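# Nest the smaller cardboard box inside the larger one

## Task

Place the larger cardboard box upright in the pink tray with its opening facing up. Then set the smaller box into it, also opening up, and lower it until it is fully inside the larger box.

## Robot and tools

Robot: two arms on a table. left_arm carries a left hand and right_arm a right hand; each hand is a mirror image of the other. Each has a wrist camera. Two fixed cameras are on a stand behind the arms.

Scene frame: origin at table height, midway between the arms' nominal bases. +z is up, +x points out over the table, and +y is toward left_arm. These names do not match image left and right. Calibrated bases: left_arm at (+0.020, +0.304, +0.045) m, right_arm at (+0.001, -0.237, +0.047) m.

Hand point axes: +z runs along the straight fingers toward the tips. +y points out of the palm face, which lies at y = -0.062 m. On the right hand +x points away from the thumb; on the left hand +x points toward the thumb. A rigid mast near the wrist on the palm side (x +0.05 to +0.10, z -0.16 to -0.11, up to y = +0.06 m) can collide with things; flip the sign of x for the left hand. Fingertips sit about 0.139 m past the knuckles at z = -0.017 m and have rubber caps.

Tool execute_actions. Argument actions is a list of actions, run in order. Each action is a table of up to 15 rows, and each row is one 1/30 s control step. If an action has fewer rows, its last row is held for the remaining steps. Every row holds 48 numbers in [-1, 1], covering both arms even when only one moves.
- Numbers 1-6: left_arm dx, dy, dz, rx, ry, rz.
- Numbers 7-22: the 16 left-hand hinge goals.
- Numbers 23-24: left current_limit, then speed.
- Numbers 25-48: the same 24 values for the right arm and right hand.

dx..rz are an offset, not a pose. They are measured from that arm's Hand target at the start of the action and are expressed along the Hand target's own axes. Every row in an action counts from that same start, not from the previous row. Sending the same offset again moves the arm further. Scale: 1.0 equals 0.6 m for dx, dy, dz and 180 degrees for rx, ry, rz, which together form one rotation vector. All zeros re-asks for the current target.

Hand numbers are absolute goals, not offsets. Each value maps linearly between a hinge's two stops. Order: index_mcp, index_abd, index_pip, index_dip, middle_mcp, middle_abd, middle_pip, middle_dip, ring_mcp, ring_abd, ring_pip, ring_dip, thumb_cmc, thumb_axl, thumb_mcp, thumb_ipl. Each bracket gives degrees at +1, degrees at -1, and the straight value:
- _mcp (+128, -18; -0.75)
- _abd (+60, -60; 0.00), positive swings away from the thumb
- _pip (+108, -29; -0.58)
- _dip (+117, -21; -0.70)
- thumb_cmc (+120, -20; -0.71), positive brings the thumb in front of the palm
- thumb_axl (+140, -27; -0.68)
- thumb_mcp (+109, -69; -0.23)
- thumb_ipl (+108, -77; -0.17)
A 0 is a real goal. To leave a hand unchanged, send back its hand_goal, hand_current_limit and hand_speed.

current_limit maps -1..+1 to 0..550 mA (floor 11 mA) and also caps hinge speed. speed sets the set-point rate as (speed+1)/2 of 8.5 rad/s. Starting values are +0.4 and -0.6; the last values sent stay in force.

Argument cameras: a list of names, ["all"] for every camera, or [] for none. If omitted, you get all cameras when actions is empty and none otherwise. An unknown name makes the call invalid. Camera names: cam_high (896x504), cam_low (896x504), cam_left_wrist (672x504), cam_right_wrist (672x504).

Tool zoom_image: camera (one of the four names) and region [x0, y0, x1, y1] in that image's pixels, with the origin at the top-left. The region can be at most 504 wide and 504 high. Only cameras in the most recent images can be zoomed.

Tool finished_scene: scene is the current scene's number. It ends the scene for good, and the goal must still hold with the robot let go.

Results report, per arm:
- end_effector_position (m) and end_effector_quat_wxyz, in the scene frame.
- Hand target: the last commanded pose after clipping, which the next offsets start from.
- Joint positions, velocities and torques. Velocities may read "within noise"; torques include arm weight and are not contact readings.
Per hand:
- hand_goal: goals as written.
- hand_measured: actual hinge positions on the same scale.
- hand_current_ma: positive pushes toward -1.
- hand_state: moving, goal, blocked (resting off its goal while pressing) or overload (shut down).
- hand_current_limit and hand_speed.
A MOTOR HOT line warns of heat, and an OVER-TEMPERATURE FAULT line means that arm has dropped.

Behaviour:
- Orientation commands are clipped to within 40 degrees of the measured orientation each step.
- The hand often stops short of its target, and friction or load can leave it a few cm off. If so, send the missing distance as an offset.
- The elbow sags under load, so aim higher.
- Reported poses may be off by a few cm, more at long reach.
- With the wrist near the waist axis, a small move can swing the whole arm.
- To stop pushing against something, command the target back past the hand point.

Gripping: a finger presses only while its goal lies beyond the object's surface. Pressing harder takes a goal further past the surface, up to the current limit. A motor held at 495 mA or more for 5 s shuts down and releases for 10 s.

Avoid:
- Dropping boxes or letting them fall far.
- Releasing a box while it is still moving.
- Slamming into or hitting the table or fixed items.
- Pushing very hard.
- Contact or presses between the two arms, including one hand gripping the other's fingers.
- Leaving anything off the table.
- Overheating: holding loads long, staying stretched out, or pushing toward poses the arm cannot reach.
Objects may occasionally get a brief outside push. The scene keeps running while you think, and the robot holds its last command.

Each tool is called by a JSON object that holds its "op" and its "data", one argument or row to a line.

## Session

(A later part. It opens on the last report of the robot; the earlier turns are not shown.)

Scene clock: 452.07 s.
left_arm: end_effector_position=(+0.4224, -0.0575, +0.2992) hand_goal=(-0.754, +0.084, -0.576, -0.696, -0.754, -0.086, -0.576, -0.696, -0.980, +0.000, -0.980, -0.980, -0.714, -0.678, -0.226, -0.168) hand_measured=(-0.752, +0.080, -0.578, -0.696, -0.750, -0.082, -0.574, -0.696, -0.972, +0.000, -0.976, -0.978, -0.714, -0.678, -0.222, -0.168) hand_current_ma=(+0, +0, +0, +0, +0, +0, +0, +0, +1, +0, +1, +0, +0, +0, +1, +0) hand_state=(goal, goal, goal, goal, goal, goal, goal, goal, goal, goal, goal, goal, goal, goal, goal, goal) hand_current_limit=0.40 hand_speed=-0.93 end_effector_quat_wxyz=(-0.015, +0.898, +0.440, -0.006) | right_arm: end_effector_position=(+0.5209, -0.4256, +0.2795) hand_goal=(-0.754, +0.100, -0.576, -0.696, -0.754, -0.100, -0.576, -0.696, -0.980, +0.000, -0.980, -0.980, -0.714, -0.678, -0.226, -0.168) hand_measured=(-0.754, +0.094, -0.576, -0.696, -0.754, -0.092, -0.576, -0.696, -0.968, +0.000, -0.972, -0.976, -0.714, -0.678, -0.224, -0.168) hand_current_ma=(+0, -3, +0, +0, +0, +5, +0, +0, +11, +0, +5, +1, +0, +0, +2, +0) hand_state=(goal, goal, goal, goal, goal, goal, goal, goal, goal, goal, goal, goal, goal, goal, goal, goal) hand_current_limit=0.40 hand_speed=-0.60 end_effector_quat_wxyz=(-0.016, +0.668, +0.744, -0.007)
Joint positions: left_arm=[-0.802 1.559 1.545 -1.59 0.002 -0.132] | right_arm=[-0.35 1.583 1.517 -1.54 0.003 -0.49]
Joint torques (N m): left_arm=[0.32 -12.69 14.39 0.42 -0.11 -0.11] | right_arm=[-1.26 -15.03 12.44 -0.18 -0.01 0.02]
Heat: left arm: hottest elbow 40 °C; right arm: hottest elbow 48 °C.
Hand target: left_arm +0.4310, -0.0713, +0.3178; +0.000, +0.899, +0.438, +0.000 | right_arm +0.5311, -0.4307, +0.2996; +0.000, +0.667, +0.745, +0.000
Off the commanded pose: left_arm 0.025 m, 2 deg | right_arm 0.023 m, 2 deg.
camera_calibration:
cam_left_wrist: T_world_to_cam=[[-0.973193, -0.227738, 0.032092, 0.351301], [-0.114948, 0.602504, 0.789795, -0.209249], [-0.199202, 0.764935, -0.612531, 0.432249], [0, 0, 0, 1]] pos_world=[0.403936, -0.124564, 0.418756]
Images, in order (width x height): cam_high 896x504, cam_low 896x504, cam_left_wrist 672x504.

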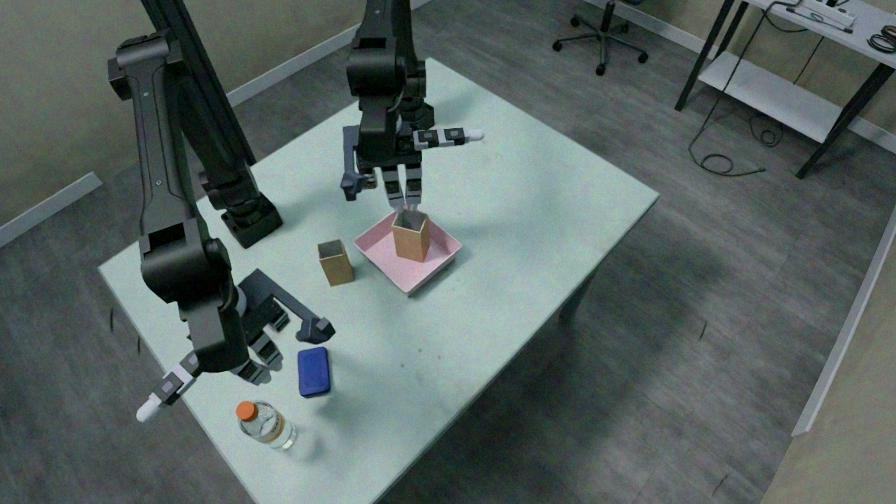

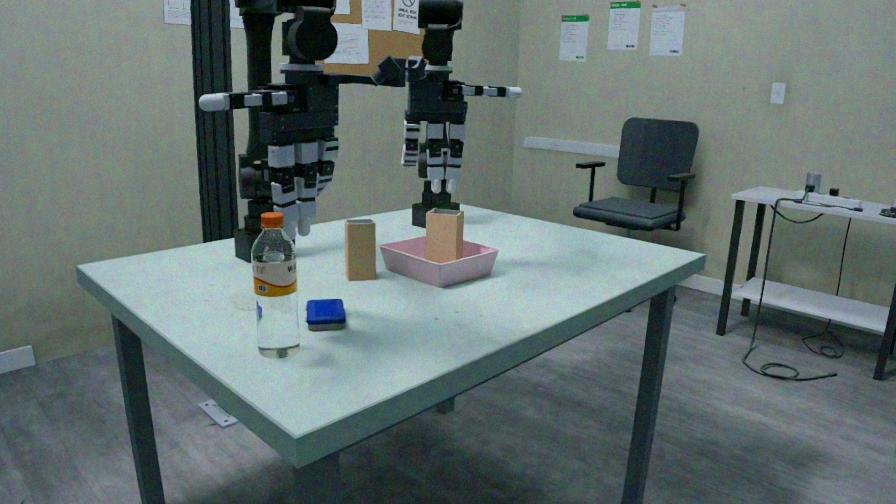

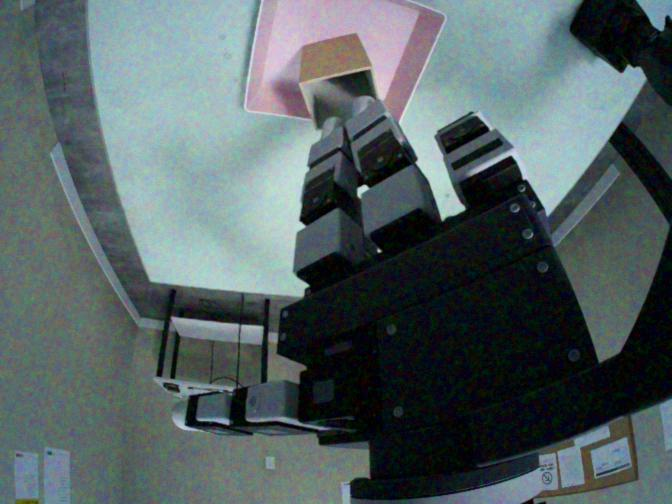

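{"op": "execute_actions", "data": {
  "actions": [
    [[0.12,-0.08,-0.03,0,0,0,-0.754,0.085,-0.576,-0.696,-0.754,-0.085,-0.576,-0.696,-0.98,0,-0.98,-0.98,-0.714,-0.678,-0.226,-0.168,0.4,-0.93,0,0,0,0,0,0,-0.754,0.1,-0.576,-0.696,-0.754,-0.1,-0.576,-0.696,-0.98,0,-0.98,-0.98,-0.714,-0.678,-0.226,-0.168,0.4,-0.6]],
    [[0.16,-0.11,-0.02,0,0,0,-0.754,0.085,-0.576,-0.696,-0.754,-0.085,-0.576,-0.696,-0.98,0,-0.98,-0.98,-0.714,-0.678,-0.226,-0.168,0.4,-0.93,0.1213,-0.048,0,0,0,0,-0.754,0.1,-0.576,-0.696,-0.754,-0.1,-0.576,-0.696,-0.98,0,-0.98,-0.98,-0.714,-0.678,-0.226,-0.168,0.4,-0.6]],
    [[0.16,-0.11,-0.02,0,0,0,-0.754,0.085,-0.576,-0.696,-0.754,-0.085,-0.576,-0.696,-0.98,0,-0.98,-0.98,-0.714,-0.678,-0.226,-0.168,0.4,-0.93,0.1213,-0.048,0,0,0,0,-0.754,0.1,-0.576,-0.696,-0.754,-0.1,-0.576,-0.696,-0.98,0,-0.98,-0.98,-0.714,-0.678,-0.226,-0.168,0.4,-0.6]],
    [[0,0,0,0,0,0,-0.754,0.085,-0.576,-0.696,-0.754,-0.085,-0.576,-0.696,-0.98,0,-0.98,-0.98,-0.714,-0.678,-0.226,-0.168,0.4,-0.93,0.1213,-0.048,0,0,0,0,-0.754,0.1,-0.576,-0.696,-0.754,-0.1,-0.576,-0.696,-0.98,0,-0.98,-0.98,-0.714,-0.678,-0.226,-0.168,0.4,-0.6]]
  ],
  "cameras": ["cam_high", "cam_low", "cam_right_wrist"]
}}

{"op": "zoom_image", "data": {
  "camera": "cam_right_wrist",
  "region": [120, 0, 400, 210]
}}

Scene clock: 472.83 s.
left_arm: end_effector_position=(+0.4538, +0.2458, +0.3582) hand_goal=(-0.754, +0.084, -0.576, -0.696, -0.754, -0.086, -0.576, -0.696, -0.980, +0.000, -0.980, -0.980, -0.714, -0.678, -0.226, -0.168) hand_measured=(-0.752, +0.082, -0.576, -0.696, -0.752, -0.084, -0.574, -0.696, -0.972, +0.000, -0.976, -0.978, -0.712, -0.678, -0.222, -0.168) hand_current_ma=(+0, +0, +0, +0, +0, +0, +0, +0, +1, +0, +1, +0, +0, +0, +1, +0) hand_state=(goal, goal, goal, goal, goal, goal, goal, goal, goal, goal, goal, goal, goal, goal, goal, goal) hand_current_limit=0.40 hand_speed=-0.93 end_effector_quat_wxyz=(+0.006, +0.899, +0.439, +0.011) | right_arm: end_effector_position=(+0.4242, -0.2241, +0.3014) hand_goal=(-0.754, +0.100, -0.576, -0.696, -0.754, -0.100, -0.576, -0.696, -0.980, +0.000, -0.980, -0.980, -0.714, -0.678, -0.226, -0.168) hand_measured=(-0.752, +0.094, -0.576, -0.696, -0.752, -0.092, -0.576, -0.696, -0.970, +0.000, -0.974, -0.976, -0.714, -0.678, -0.222, -0.168) hand_current_ma=(+1, -3, +0, +0, +1, +4, +0, +0, +8, +0, +4, +1, +0, +0, +2, +0) hand_state=(goal, goal, goal, goal, goal, goal, goal, goal, goal, goal, goal, goal, goal, goal, goal, goal) hand_current_limit=0.40 hand_speed=-0.60 end_effector_quat_wxyz=(+0.003, +0.665, +0.747, +0.004)
Joint positions: left_arm=[-0.076 1.256 1.38 -1.672 -0.001 0.596] | right_arm=[0.109 1.212 1.192 -1.542 -0.002 -0.04]
Joint torques (N m): left_arm=[1.67 -9.35 9.83 0.58 0.14 -0.01] | right_arm=[-0.73 -9.93 8.21 0.27 0.08 0.21]
Heat: left arm: hottest elbow 45 °C; right arm: hottest elbow 48 °C.
Hand target: left_arm +0.4521, +0.2477, +0.3593; +0.000, +0.899, +0.438, -0.001 | right_arm +0.4210, -0.2235, +0.2995; +0.000, +0.667, +0.745, +0.000
Off the commanded pose: left_arm 0.003 m, 1 deg | right_arm 0.004 m, 1 deg.
joint sent to its limit (left arm) — joint 4 (wrist pitch), lower limit. The joint targets still meet the commanded pose.
camera_calibration:
cam_right_wrist: T_world_to_cam=[[0.696854, -0.712027, -0.0860926, -0.384542], [-0.466896, -0.541482, 0.699146, -0.176769], [-0.544428, -0.447007, -0.709777, 0.467689], [0, 0, 0, 1]] pos_world=[0.44006, -0.160462, 0.422436]
Images, in order (width x height): cam_high 896x504, cam_low 896x504, cam_right_wrist 672x504.

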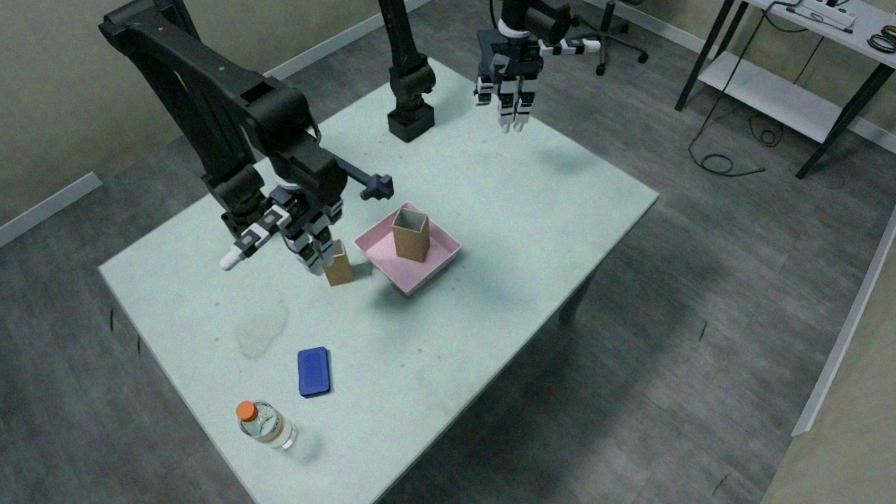

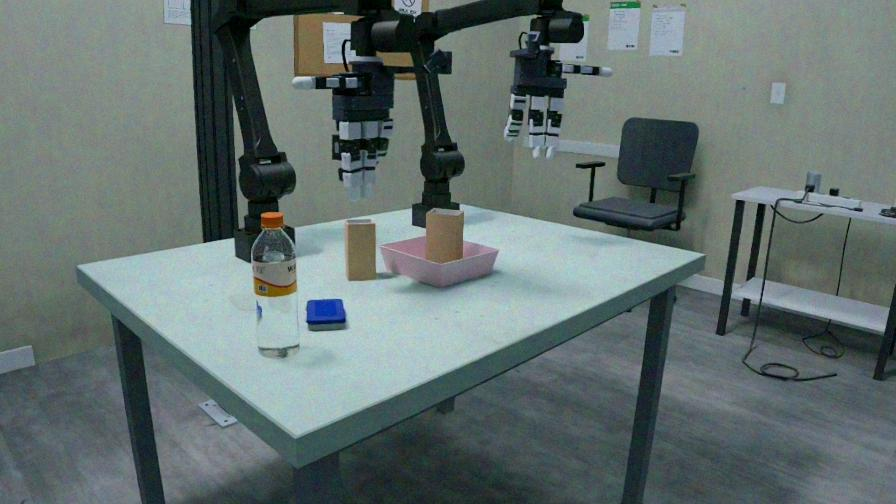

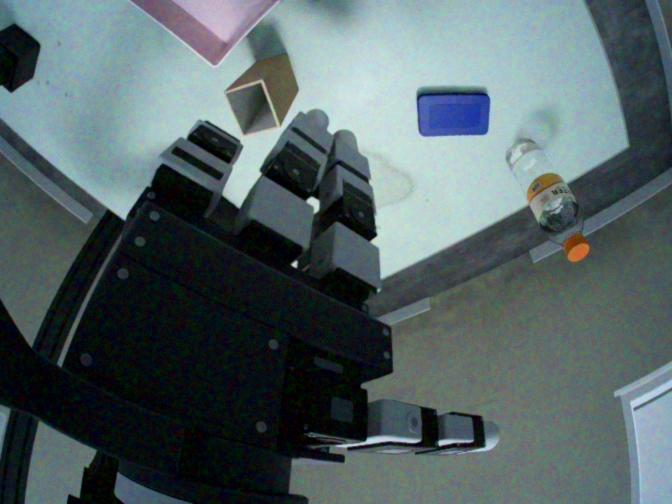

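Scaled by 1.800 from the camera's 672x504 image, which has a finer 960x720 frame.

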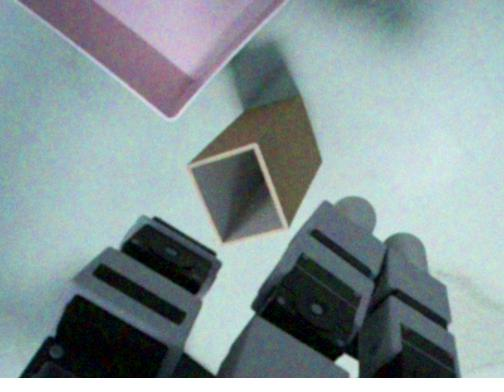

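{"op": "execute_actions", "data": {
  "actions": [
    [[0,0,0,0,0,0,-0.754,0.085,-0.576,-0.696,-0.754,-0.085,-0.576,-0.696,-0.98,0,-0.98,-0.98,-0.714,-0.678,-0.226,-0.168,0.4,-0.93,0.0668,-0.0462,0.01,0,0,0,-0.754,0.1,-0.576,-0.696,-0.754,-0.1,-0.576,-0.696,-0.98,0,-0.98,-0.98,-0.714,-0.678,-0.226,-0.168,0.4,-0.6]],
    [[0,0,0,0,0,0,-0.754,0.085,-0.576,-0.696,-0.754,-0.085,-0.576,-0.696,-0.98,0,-0.98,-0.98,-0.714,-0.678,-0.226,-0.168,0.4,-0.93,0.0668,-0.0462,0.017,0,0,0,-0.754,0.1,-0.576,-0.696,-0.754,-0.1,-0.576,-0.696,-0.98,0,-0.98,-0.98,-0.714,-0.678,-0.226,-0.168,0.4,-0.6]]
  ],
  "cameras": ["cam_high", "cam_low", "cam_right_wrist"]
}}

{"op": "zoom_image", "data": {
  "camera": "cam_right_wrist",
  "region": [200, 20, 400, 170]
}}

{"op": "zoom_image", "data": {
  "camera": "cam_high",
  "region": [270, 180, 400, 310]
}}

{"op": "zoom_image", "data": {
  "camera": "cam_low",
  "region": [300, 160, 430, 290]
}}

Scene clock: 492.80 s.
left_arm: end_effector_position=(+0.4537, +0.2458, +0.3582) hand_goal=(-0.754, +0.084, -0.576, -0.696, -0.754, -0.086, -0.576, -0.696, -0.980, +0.000, -0.980, -0.980, -0.714, -0.678, -0.226, -0.168) hand_measured=(-0.752, +0.082, -0.576, -0.696, -0.752, -0.084, -0.574, -0.696, -0.972, +0.000, -0.976, -0.978, -0.712, -0.678, -0.222, -0.168) hand_current_ma=(+0, +0, +0, +0, +0, +0, +0, +0, +1, +0, +1, +0, +0, +0, +1, +0) hand_state=(goal, goal, goal, goal, goal, goal, goal, goal, goal, goal, goal, goal, goal, goal, goal, goal) hand_current_limit=0.40 hand_speed=-0.93 end_effector_quat_wxyz=(+0.006, +0.899, +0.439, +0.011) | right_arm: end_effector_position=(+0.3584, -0.1517, +0.2827) hand_goal=(-0.754, +0.100, -0.576, -0.696, -0.754, -0.100, -0.576, -0.696, -0.980, +0.000, -0.980, -0.980, -0.714, -0.678, -0.226, -0.168) hand_measured=(-0.752, +0.094, -0.576, -0.696, -0.752, -0.092, -0.576, -0.696, -0.972, +0.000, -0.974, -0.976, -0.714, -0.678, -0.222, -0.168) hand_current_ma=(+1, -3, +0, +0, +1, +4, +0, +0, +7, +0, +4, +1, +0, +0, +2, +0) hand_state=(goal, goal, goal, goal, goal, goal, goal, goal, goal, goal, goal, goal, goal, goal, goal, goal) hand_current_limit=0.40 hand_speed=-0.60 end_effector_quat_wxyz=(-0.003, +0.666, +0.746, -0.003)
Joint positions: left_arm=[-0.076 1.256 1.38 -1.672 -0.001 0.597] | right_arm=[0.382 1.091 1.056 -1.543 -0.002 0.237]
Joint torques (N m): left_arm=[1.73 -9.23 9.84 0.61 0.14 0] | right_arm=[-0.38 -7.47 7.97 0.47 0.13 0.17]
Heat: left arm: hottest elbow 42 °C; right arm: hottest elbow 46 °C.
Hand target: left_arm +0.4521, +0.2477, +0.3593; +0.000, +0.899, +0.438, -0.001 | right_arm +0.3569, -0.1501, +0.2833; +0.000, +0.667, +0.745, +0.000
Off the commanded pose: left_arm 0.003 m, 1 deg | right_arm 0.002 m, 0 deg.
joint sent to its limit (left arm) — joint 4 (wrist pitch), lower limit. The joint targets still meet the commanded pose.
camera_calibration:
cam_right_wrist: T_world_to_cam=[[0.692282, -0.715226, -0.095905, -0.284789], [-0.457039, -0.537412, 0.708734, -0.160906], [-0.558445, -0.446811, -0.698927, 0.453], [0, 0, 0, 1]] pos_world=[0.37659, -0.0877556, 0.403341]
Images, in order (width x height): cam_high 896x504, cam_low 896x504, cam_right_wrist 672x504.

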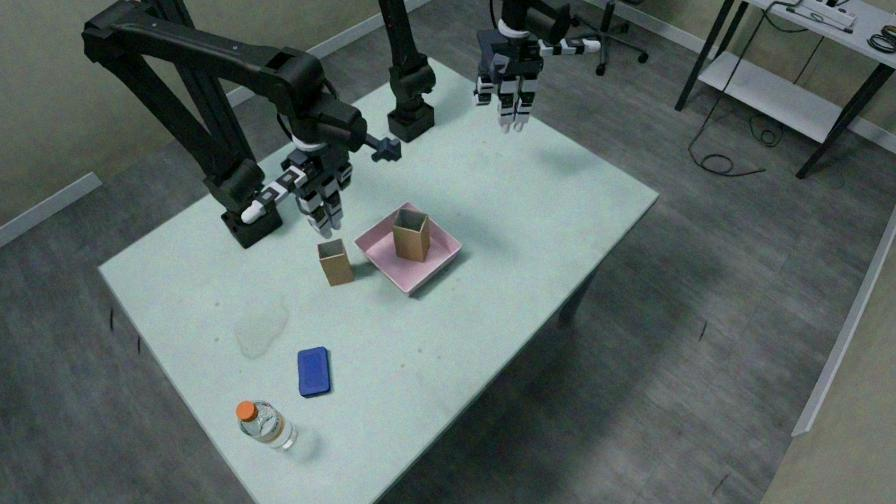

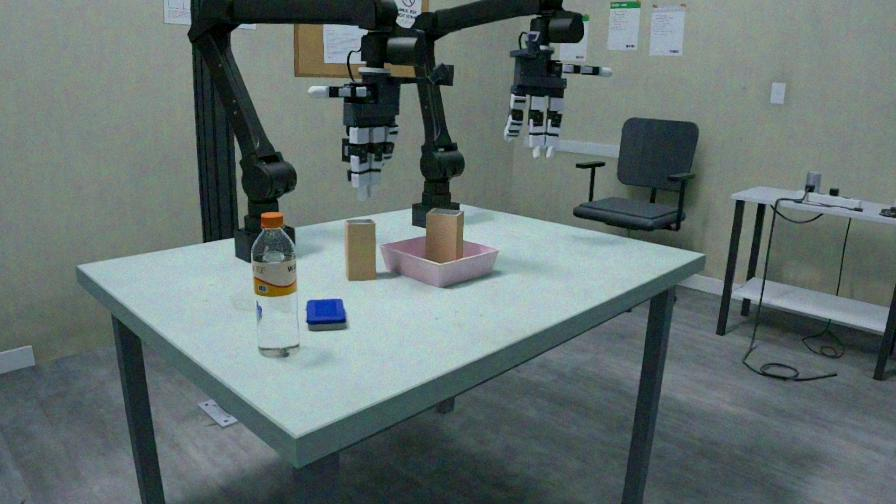

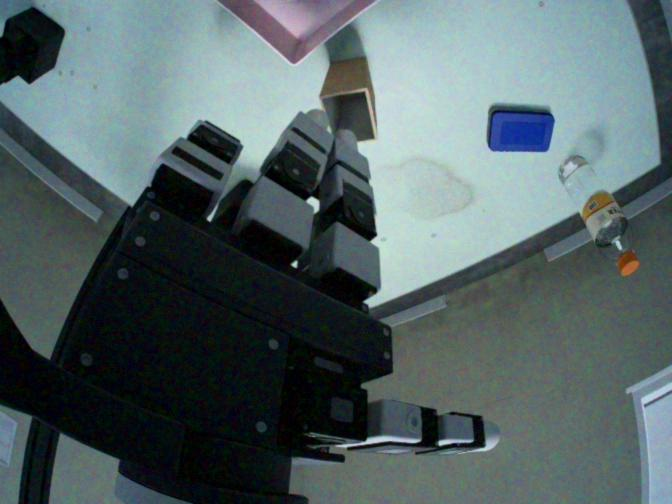

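Scaled by 2.520 from the camera's 672x504 image, which has a finer 960x720 frame.

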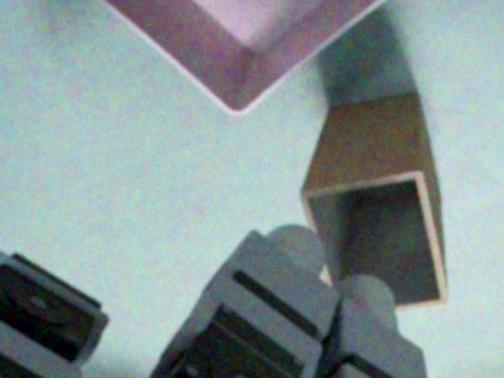

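Scaled by 3.877 from the camera's 896x504 image, which has a finer 1280x720 frame.

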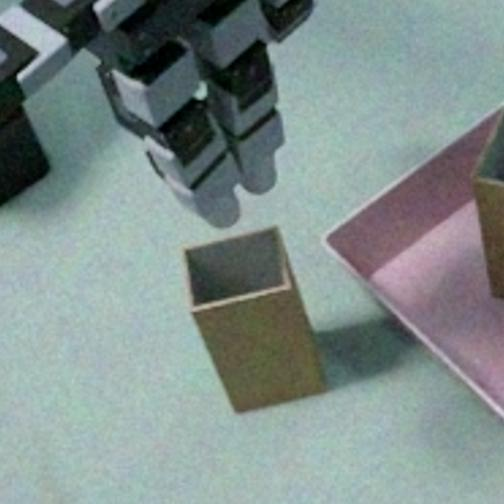

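Scaled by 3.877 from the camera's 896x504 image, which has a finer 1280x720 frame.

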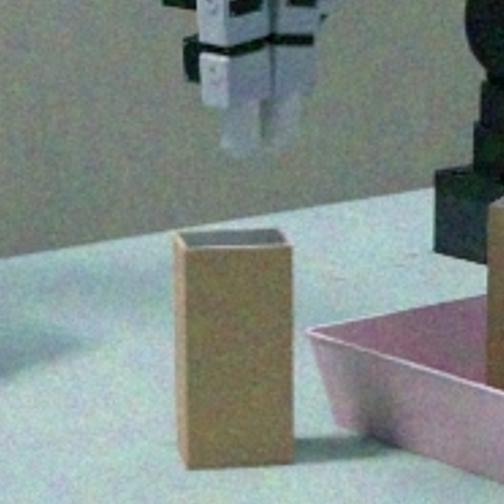

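{"op": "execute_actions", "data": {
  "actions": [
    [[0,0,0,0,0,0,-0.754,0.085,-0.576,-0.696,-0.754,-0.085,-0.576,-0.696,-0.98,0,-0.98,-0.98,-0.714,-0.678,-0.226,-0.168,0.4,-0.93,-0.0345,-0.003,0.045,0,0,0.014,-0.754,0.11,-0.576,-0.696,-0.754,-0.11,-0.576,-0.696,-0.98,0,-0.98,-0.98,-0.714,-0.678,-0.226,-0.168,0.4,-0.6]]
  ],
  "cameras": ["cam_high", "cam_low", "cam_right_wrist"]
}}

{"op": "zoom_image", "data": {
  "camera": "cam_right_wrist",
  "region": [200, 20, 400, 170]
}}

{"op": "zoom_image", "data": {
  "camera": "cam_high",
  "region": [270, 180, 400, 310]
}}

{"op": "zoom_image", "data": {
  "camera": "cam_low",
  "region": [300, 160, 430, 290]
}}

Scene clock: 523.67 s.
left_arm: end_effector_position=(+0.4537, +0.2458, +0.3582) hand_goal=(-0.754, +0.084, -0.576, -0.696, -0.754, -0.086, -0.576, -0.696, -0.980, +0.000, -0.980, -0.980, -0.714, -0.678, -0.226, -0.168) hand_measured=(-0.752, +0.082, -0.576, -0.696, -0.752, -0.084, -0.574, -0.696, -0.972, +0.000, -0.976, -0.978, -0.712, -0.678, -0.222, -0.168) hand_current_ma=(+0, +0, +0, +0, +0, +0, +0, +0, +1, +0, +1, +0, +0, +0, +1, +0) hand_state=(goal, goal, goal, goal, goal, goal, goal, goal, goal, goal, goal, goal, goal, goal, goal, goal) hand_current_limit=0.40 hand_speed=-0.93 end_effector_quat_wxyz=(+0.006, +0.899, +0.439, +0.011) | right_arm: end_effector_position=(+0.3556, -0.1688, +0.2548) hand_goal=(-0.754, +0.110, -0.576, -0.696, -0.754, -0.110, -0.576, -0.696, -0.980, +0.000, -0.980, -0.980, -0.714, -0.678, -0.226, -0.168) hand_measured=(-0.752, +0.094, -0.576, -0.696, -0.752, -0.094, -0.576, -0.696, -0.972, +0.000, -0.974, -0.976, -0.714, -0.678, -0.222, -0.168) hand_current_ma=(+1, -14, +0, +0, +1, +14, +0, +0, +7, +0, +4, +1, +0, +0, +2, +0) hand_state=(goal, goal, goal, goal, goal, goal, goal, goal, goal, goal, goal, goal, goal, goal, goal, goal) hand_current_limit=0.40 hand_speed=-0.60 end_effector_quat_wxyz=(-0.004, +0.682, +0.732, -0.007)
Joint positions: left_arm=[-0.076 1.256 1.38 -1.672 -0.001 0.597] | right_arm=[0.341 1.084 0.979 -1.481 0 0.237]
Joint torques (N m): left_arm=[1.67 -9.23 9.83 0.62 0.13 0] | right_arm=[-2.55 -8.23 8.2 0.76 0.08 0.04]
Heat: left arm: hottest elbow 40 °C; right arm: hottest elbow 45 °C.
Hand target: left_arm +0.4521, +0.2477, +0.3593; +0.000, +0.899, +0.438, -0.001 | right_arm +0.3575, -0.1708, +0.2562; +0.000, +0.683, +0.731, +0.000
Off the commanded pose: left_arm 0.003 m, 1 deg | right_arm 0.003 m, 1 deg.
joint sent to its limit (left arm) — joint 4 (wrist pitch), lower limit. The joint targets still meet the commanded pose.
camera_calibration:
cam_right_wrist: T_world_to_cam=[[0.661326, -0.743819, -0.0968582, -0.291366], [-0.474348, -0.514737, 0.714171, -0.143], [-0.581071, -0.426355, -0.693238, 0.434383], [0, 0, 0, 1]] pos_world=[0.377263, -0.10513, 0.375036]
Images, in order (width x height): cam_high 896x504, cam_low 896x504, cam_right_wrist 672x504.

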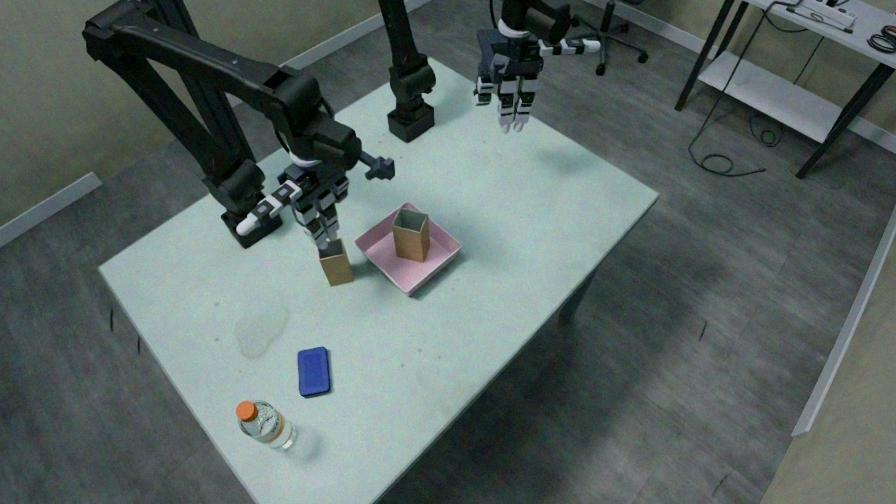

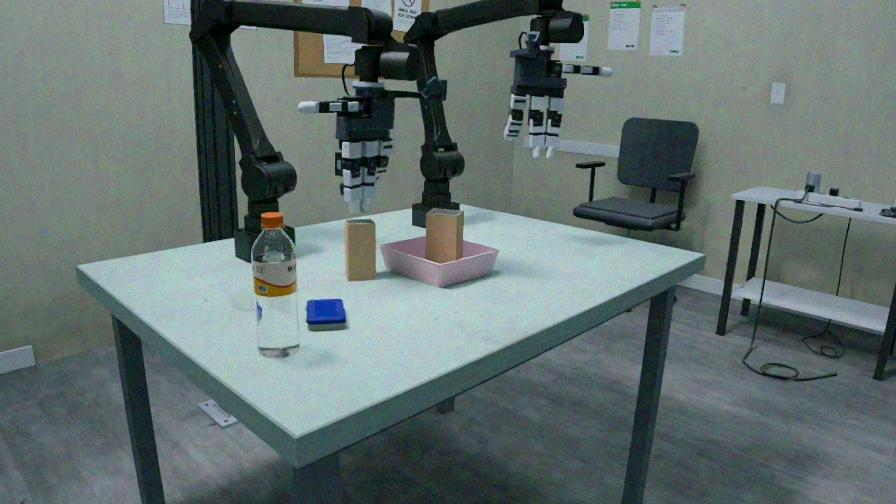

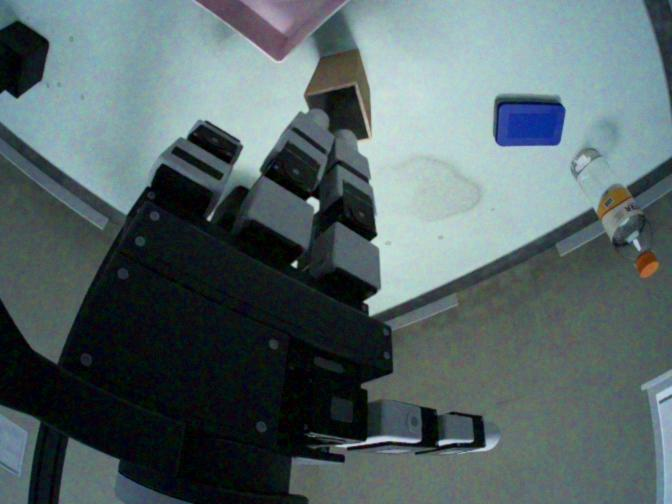

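Scaled by 2.520 from the camera's 672x504 image, which has a finer 960x720 frame.

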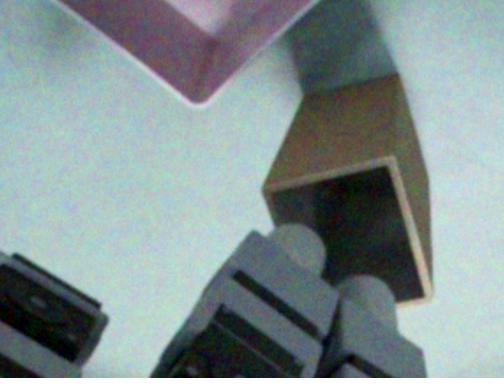

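Scaled by 3.877 from the camera's 896x504 image, which has a finer 1280x720 frame.

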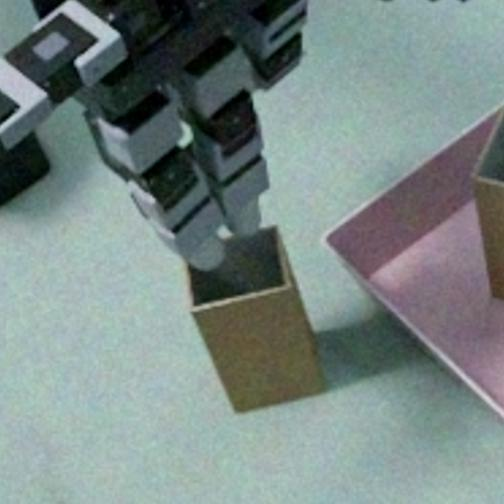

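Scaled by 3.877 from the camera's 896x504 image, which has a finer 1280x720 frame.

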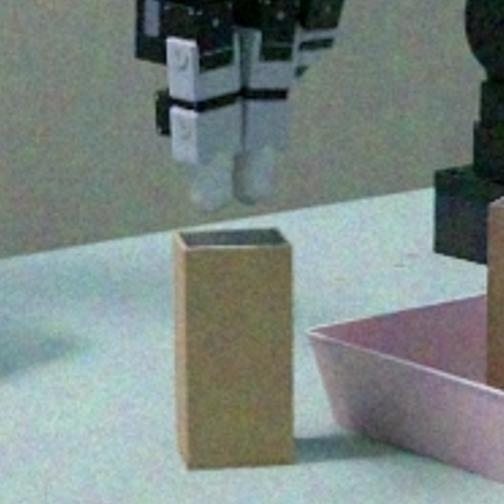

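{"op": "execute_actions", "data": {
  "actions": [
    [[0,0,0,0,0,0,-0.754,0.085,-0.576,-0.696,-0.754,-0.085,-0.576,-0.696,-0.98,0,-0.98,-0.98,-0.714,-0.678,-0.226,-0.168,0.4,-0.93,-0.0053,0.0047,0.033,0,0,0,-0.754,0.095,-0.576,-0.696,-0.754,-0.095,-0.576,-0.696,-0.98,0,-0.98,-0.98,-0.714,-0.678,-0.226,-0.168,0.4,-0.6]]
  ],
  "cameras": ["cam_high", "cam_low", "cam_right_wrist"]
}}

{"op": "zoom_image", "data": {
  "camera": "cam_right_wrist",
  "region": [200, 20, 400, 170]
}}

{"op": "zoom_image", "data": {
  "camera": "cam_high",
  "region": [270, 180, 400, 310]
}}

{"op": "zoom_image", "data": {
  "camera": "cam_low",
  "region": [300, 160, 430, 290]
}}

Scene clock: 543.70 s.
left_arm: end_effector_position=(+0.4537, +0.2458, +0.3582) hand_goal=(-0.754, +0.084, -0.576, -0.696, -0.754, -0.086, -0.576, -0.696, -0.980, +0.000, -0.980, -0.980, -0.714, -0.678, -0.226, -0.168) hand_measured=(-0.752, +0.082, -0.576, -0.696, -0.752, -0.084, -0.574, -0.696, -0.972, +0.000, -0.976, -0.978, -0.712, -0.678, -0.222, -0.168) hand_current_ma=(+0, +0, +0, +0, +0, +0, +0, +0, +1, +0, +1, +0, +0, +0, +1, +0) hand_state=(goal, goal, goal, goal, goal, goal, goal, goal, goal, goal, goal, goal, goal, goal, goal, goal) hand_current_limit=0.40 hand_speed=-0.93 end_effector_quat_wxyz=(+0.006, +0.899, +0.439, +0.011) | right_arm: end_effector_position=(+0.3578, -0.1718, +0.2399) hand_goal=(-0.754, +0.094, -0.576, -0.696, -0.754, -0.096, -0.576, -0.696, -0.980, +0.000, -0.980, -0.980, -0.714, -0.678, -0.226, -0.168) hand_measured=(-0.752, +0.092, -0.576, -0.696, -0.752, -0.092, -0.576, -0.696, -0.972, +0.000, -0.974, -0.976, -0.714, -0.678, -0.222, -0.168) hand_current_ma=(+1, -1, +0, +0, +1, +2, +0, +0, +7, +0, +4, +1, +0, +0, +2, +0) hand_state=(goal, goal, goal, goal, goal, goal, goal, goal, goal, goal, goal, goal, goal, goal, goal, goal) hand_current_limit=0.40 hand_speed=-0.60 end_effector_quat_wxyz=(+0.000, +0.683, +0.731, -0.001)
Joint positions: left_arm=[-0.076 1.256 1.38 -1.672 -0.001 0.597] | right_arm=[0.329 1.084 0.937 -1.425 0 0.228]
Joint torques (N m): left_arm=[1.61 -9.29 9.84 0.59 0.14 0] | right_arm=[-2.55 -6.42 7.99 1.03 0.06 0.01]
Motor temperatures (°C): left_arm=[26 31 39 25 24 26] | right_arm=[27 27 43 25 23 25]
Heat: left arm: hottest elbow 39 °C; right arm: hottest elbow 43 °C.
Hand target: left_arm +0.4521, +0.2477, +0.3593; +0.000, +0.899, +0.438, -0.001 | right_arm +0.3605, -0.1738, +0.2365; +0.000, +0.683, +0.731, +0.000
Off the commanded pose: left_arm 0.003 m, 1 deg | right_arm 0.005 m, 0 deg.
joint sent to its limit (left arm) — joint 4 (wrist pitch), lower limit. The joint targets still meet the commanded pose.
camera_calibration:
cam_right_wrist: T_world_to_cam=[[0.660584, -0.745193, -0.0911901, -0.297875], [-0.48525, -0.516491, 0.705527, -0.127151], [-0.572853, -0.42181, -0.702791, 0.424154], [0, 0, 0, 1]] pos_world=[0.37805, -0.108734, 0.360637]
Images, in order (width x height): cam_high 896x504, cam_low 896x504, cam_right_wrist 672x504.

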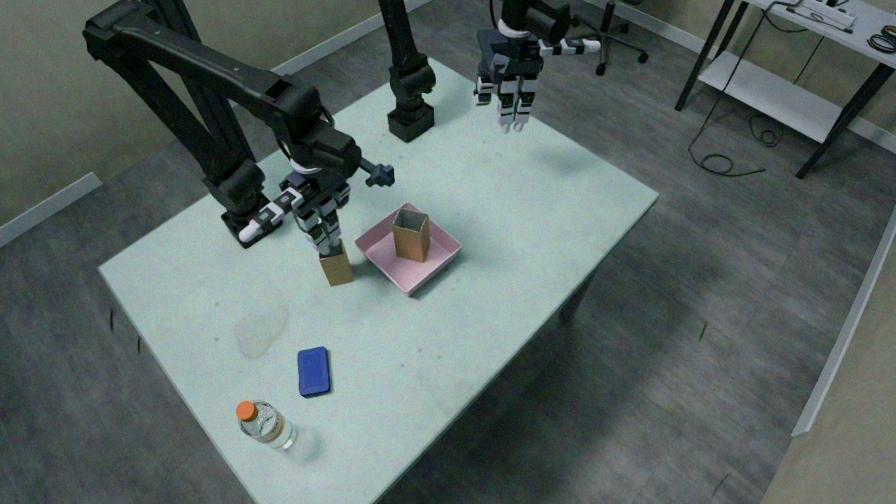

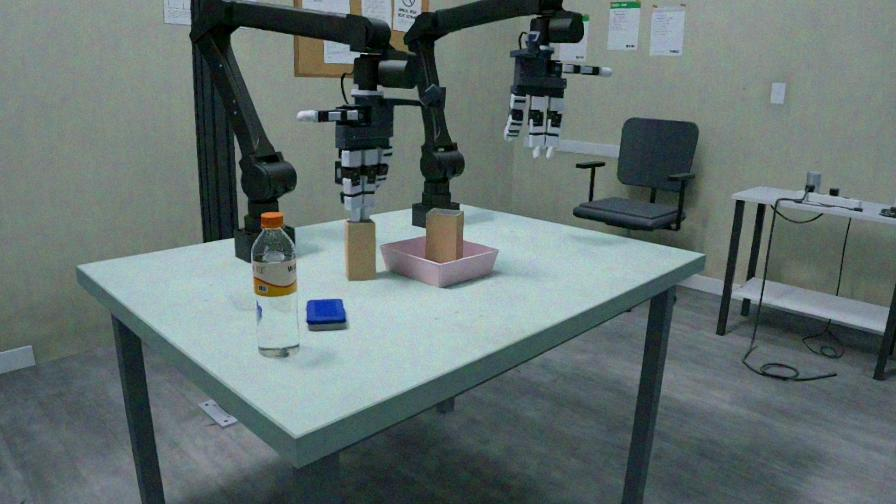

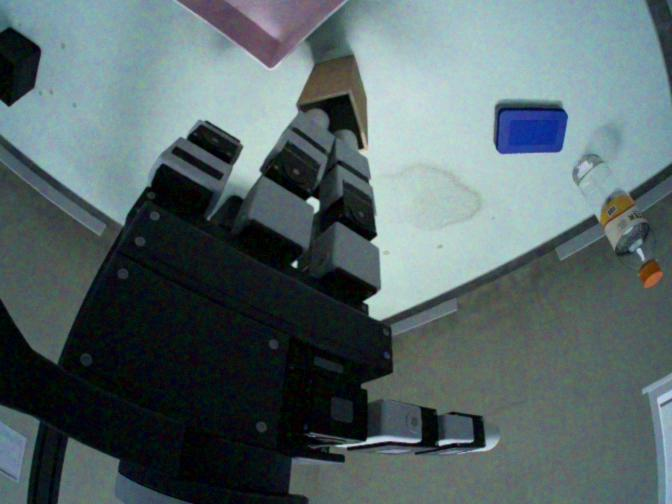

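Scaled by 2.520 from the camera's 672x504 image, which has a finer 960x720 frame.

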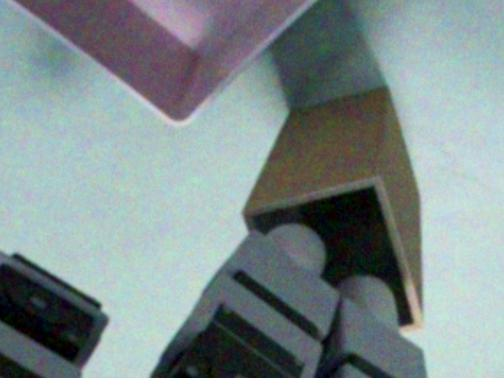

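Scaled by 3.877 from the camera's 896x504 image, which has a finer 1280x720 frame.

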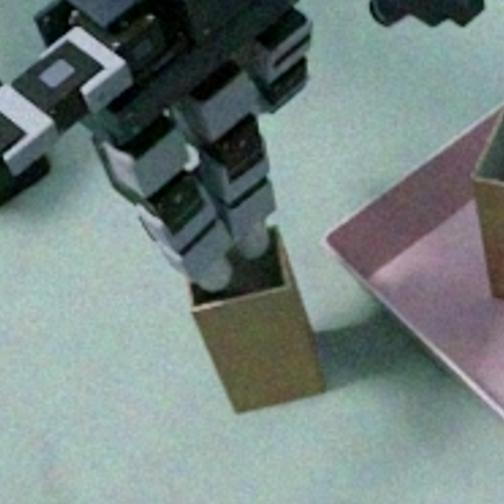

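Scaled by 3.877 from the camera's 896x504 image, which has a finer 1280x720 frame.

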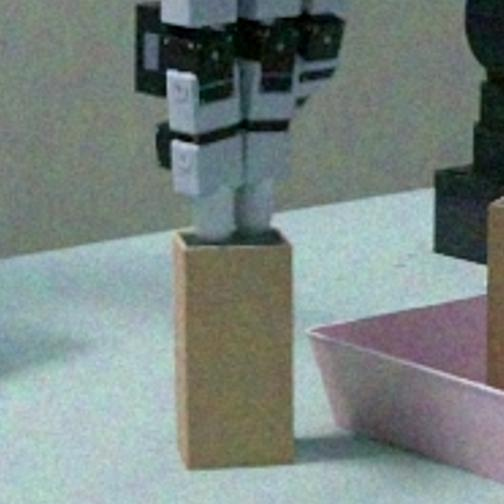

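{"op": "execute_actions", "data": {
  "actions": [
    [[0,0,0,0,0,0,-0.754,0.085,-0.576,-0.696,-0.754,-0.085,-0.576,-0.696,-0.98,0,-0.98,-0.98,-0.714,-0.678,-0.226,-0.168,0.4,-0.93,0,0,0.022,0,0,0,-0.754,0.095,-0.576,-0.696,-0.754,-0.095,-0.576,-0.696,-0.98,0,-0.98,-0.98,-0.714,-0.678,-0.226,-0.168,0.4,-0.85]]
  ],
  "cameras": ["cam_high", "cam_low", "cam_right_wrist"]
}}

{"op": "zoom_image", "data": {
  "camera": "cam_right_wrist",
  "region": [200, 20, 400, 170]
}}

{"op": "zoom_image", "data": {
  "camera": "cam_low",
  "region": [300, 160, 430, 290]
}}

Scene clock: 551.97 s.
left_arm: end_effector_position=(+0.4537, +0.2458, +0.3582) hand_goal=(-0.754, +0.084, -0.576, -0.696, -0.754, -0.086, -0.576, -0.696, -0.980, +0.000, -0.980, -0.980, -0.714, -0.678, -0.226, -0.168) hand_measured=(-0.752, +0.082, -0.576, -0.696, -0.752, -0.084, -0.574, -0.696, -0.972, +0.000, -0.976, -0.978, -0.712, -0.678, -0.222, -0.168) hand_current_ma=(+0, +0, +0, +0, +0, +0, +0, +0, +1, +0, +1, +0, +0, +0, +1, +0) hand_state=(goal, goal, goal, goal, goal, goal, goal, goal, goal, goal, goal, goal, goal, goal, goal, goal) hand_current_limit=0.40 hand_speed=-0.93 end_effector_quat_wxyz=(+0.006, +0.899, +0.439, +0.011) | right_arm: end_effector_position=(+0.3577, -0.1718, +0.2291) hand_goal=(-0.754, +0.094, -0.576, -0.696, -0.754, -0.096, -0.576, -0.696, -0.980, +0.000, -0.980, -0.980, -0.714, -0.678, -0.226, -0.168) hand_measured=(-0.752, +0.092, -0.576, -0.696, -0.752, -0.092, -0.576, -0.696, -0.972, +0.000, -0.974, -0.976, -0.714, -0.678, -0.222, -0.168) hand_current_ma=(+1, -1, +0, +0, +1, +1, +0, +0, +7, +0, +4, +1, +0, +0, +2, +0) hand_state=(goal, goal, goal, goal, goal, goal, goal, goal, goal, goal, goal, goal, goal, goal, goal, goal) hand_current_limit=0.40 hand_speed=-0.85 end_effector_quat_wxyz=(+0.002, +0.683, +0.731, +0.002)
Joint positions: left_arm=[-0.076 1.256 1.38 -1.672 -0.001 0.597] | right_arm=[0.329 1.084 0.906 -1.388 0 0.228]
Joint torques (N m): left_arm=[1.61 -9.23 9.84 0.59 0.14 -0.01] | right_arm=[-1.08 -7.06 8.13 0.68 0.09 -0.05]
Heat: left arm: hottest elbow 39 °C; right arm: hottest elbow 43 °C.
Hand target: left_arm +0.4521, +0.2477, +0.3593; +0.000, +0.899, +0.438, -0.001 | right_arm +0.3605, -0.1738, +0.2233; +0.000, +0.683, +0.730, +0.000
Off the commanded pose: left_arm 0.003 m, 1 deg | right_arm 0.007 m, 0 deg.
joint sent to its limit (left arm) — joint 4 (wrist pitch), lower limit. The joint targets still meet the commanded pose.
camera_calibration:
cam_right_wrist: T_world_to_cam=[[0.661529, -0.744699, -0.0883327, -0.299629], [-0.489616, -0.51812, 0.701305, -0.117321], [-0.568028, -0.420684, -0.707368, 0.415946], [0, 0, 0, 1]] pos_world=[0.37704, -0.108937, 0.350037]
Images, in order (width x height): cam_high 896x504, cam_low 896x504, cam_right_wrist 672x504.

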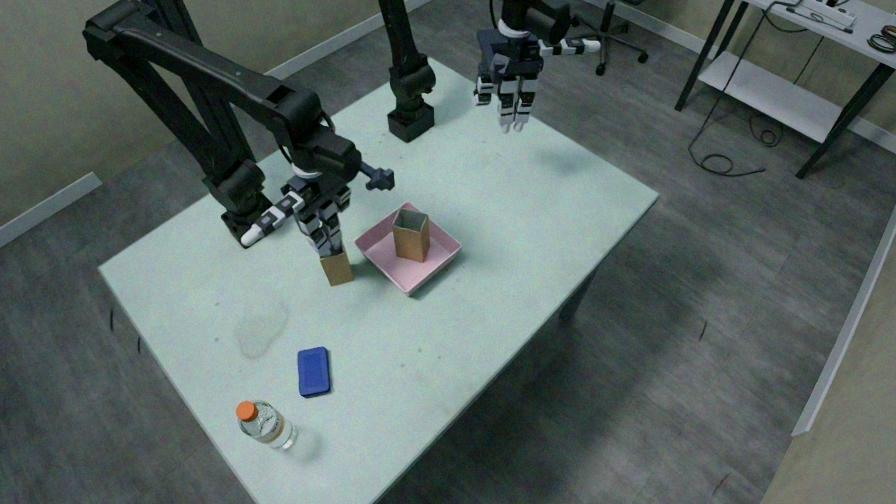

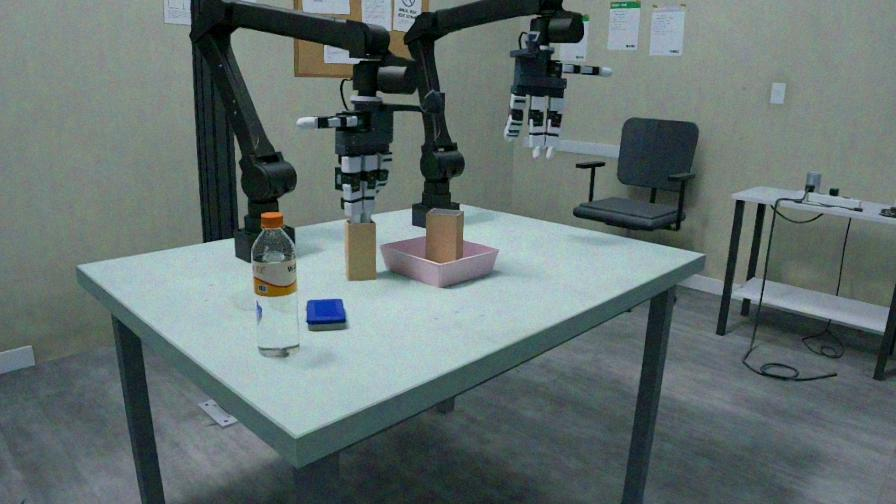

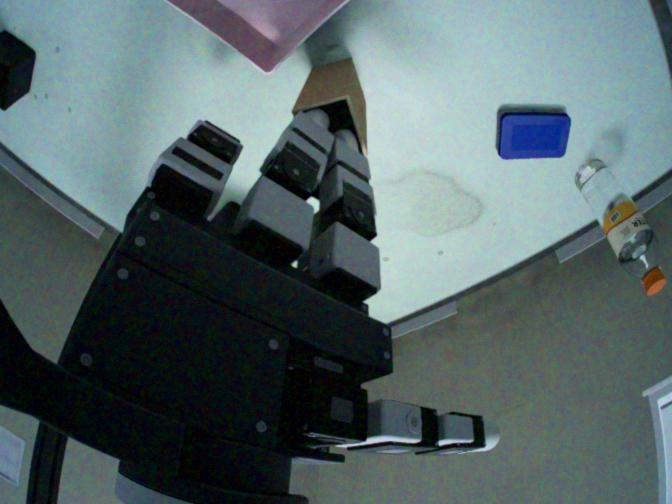

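Scaled by 2.520 from the camera's 672x504 image, which has a finer 960x720 frame.

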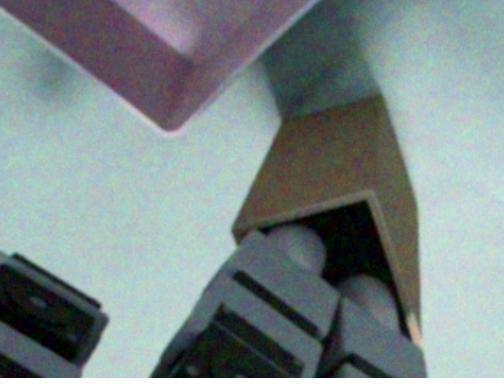

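Scaled by 3.877 from the camera's 896x504 image, which has a finer 1280x720 frame.

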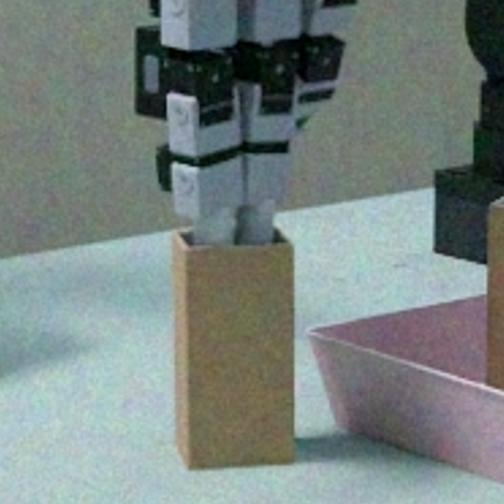

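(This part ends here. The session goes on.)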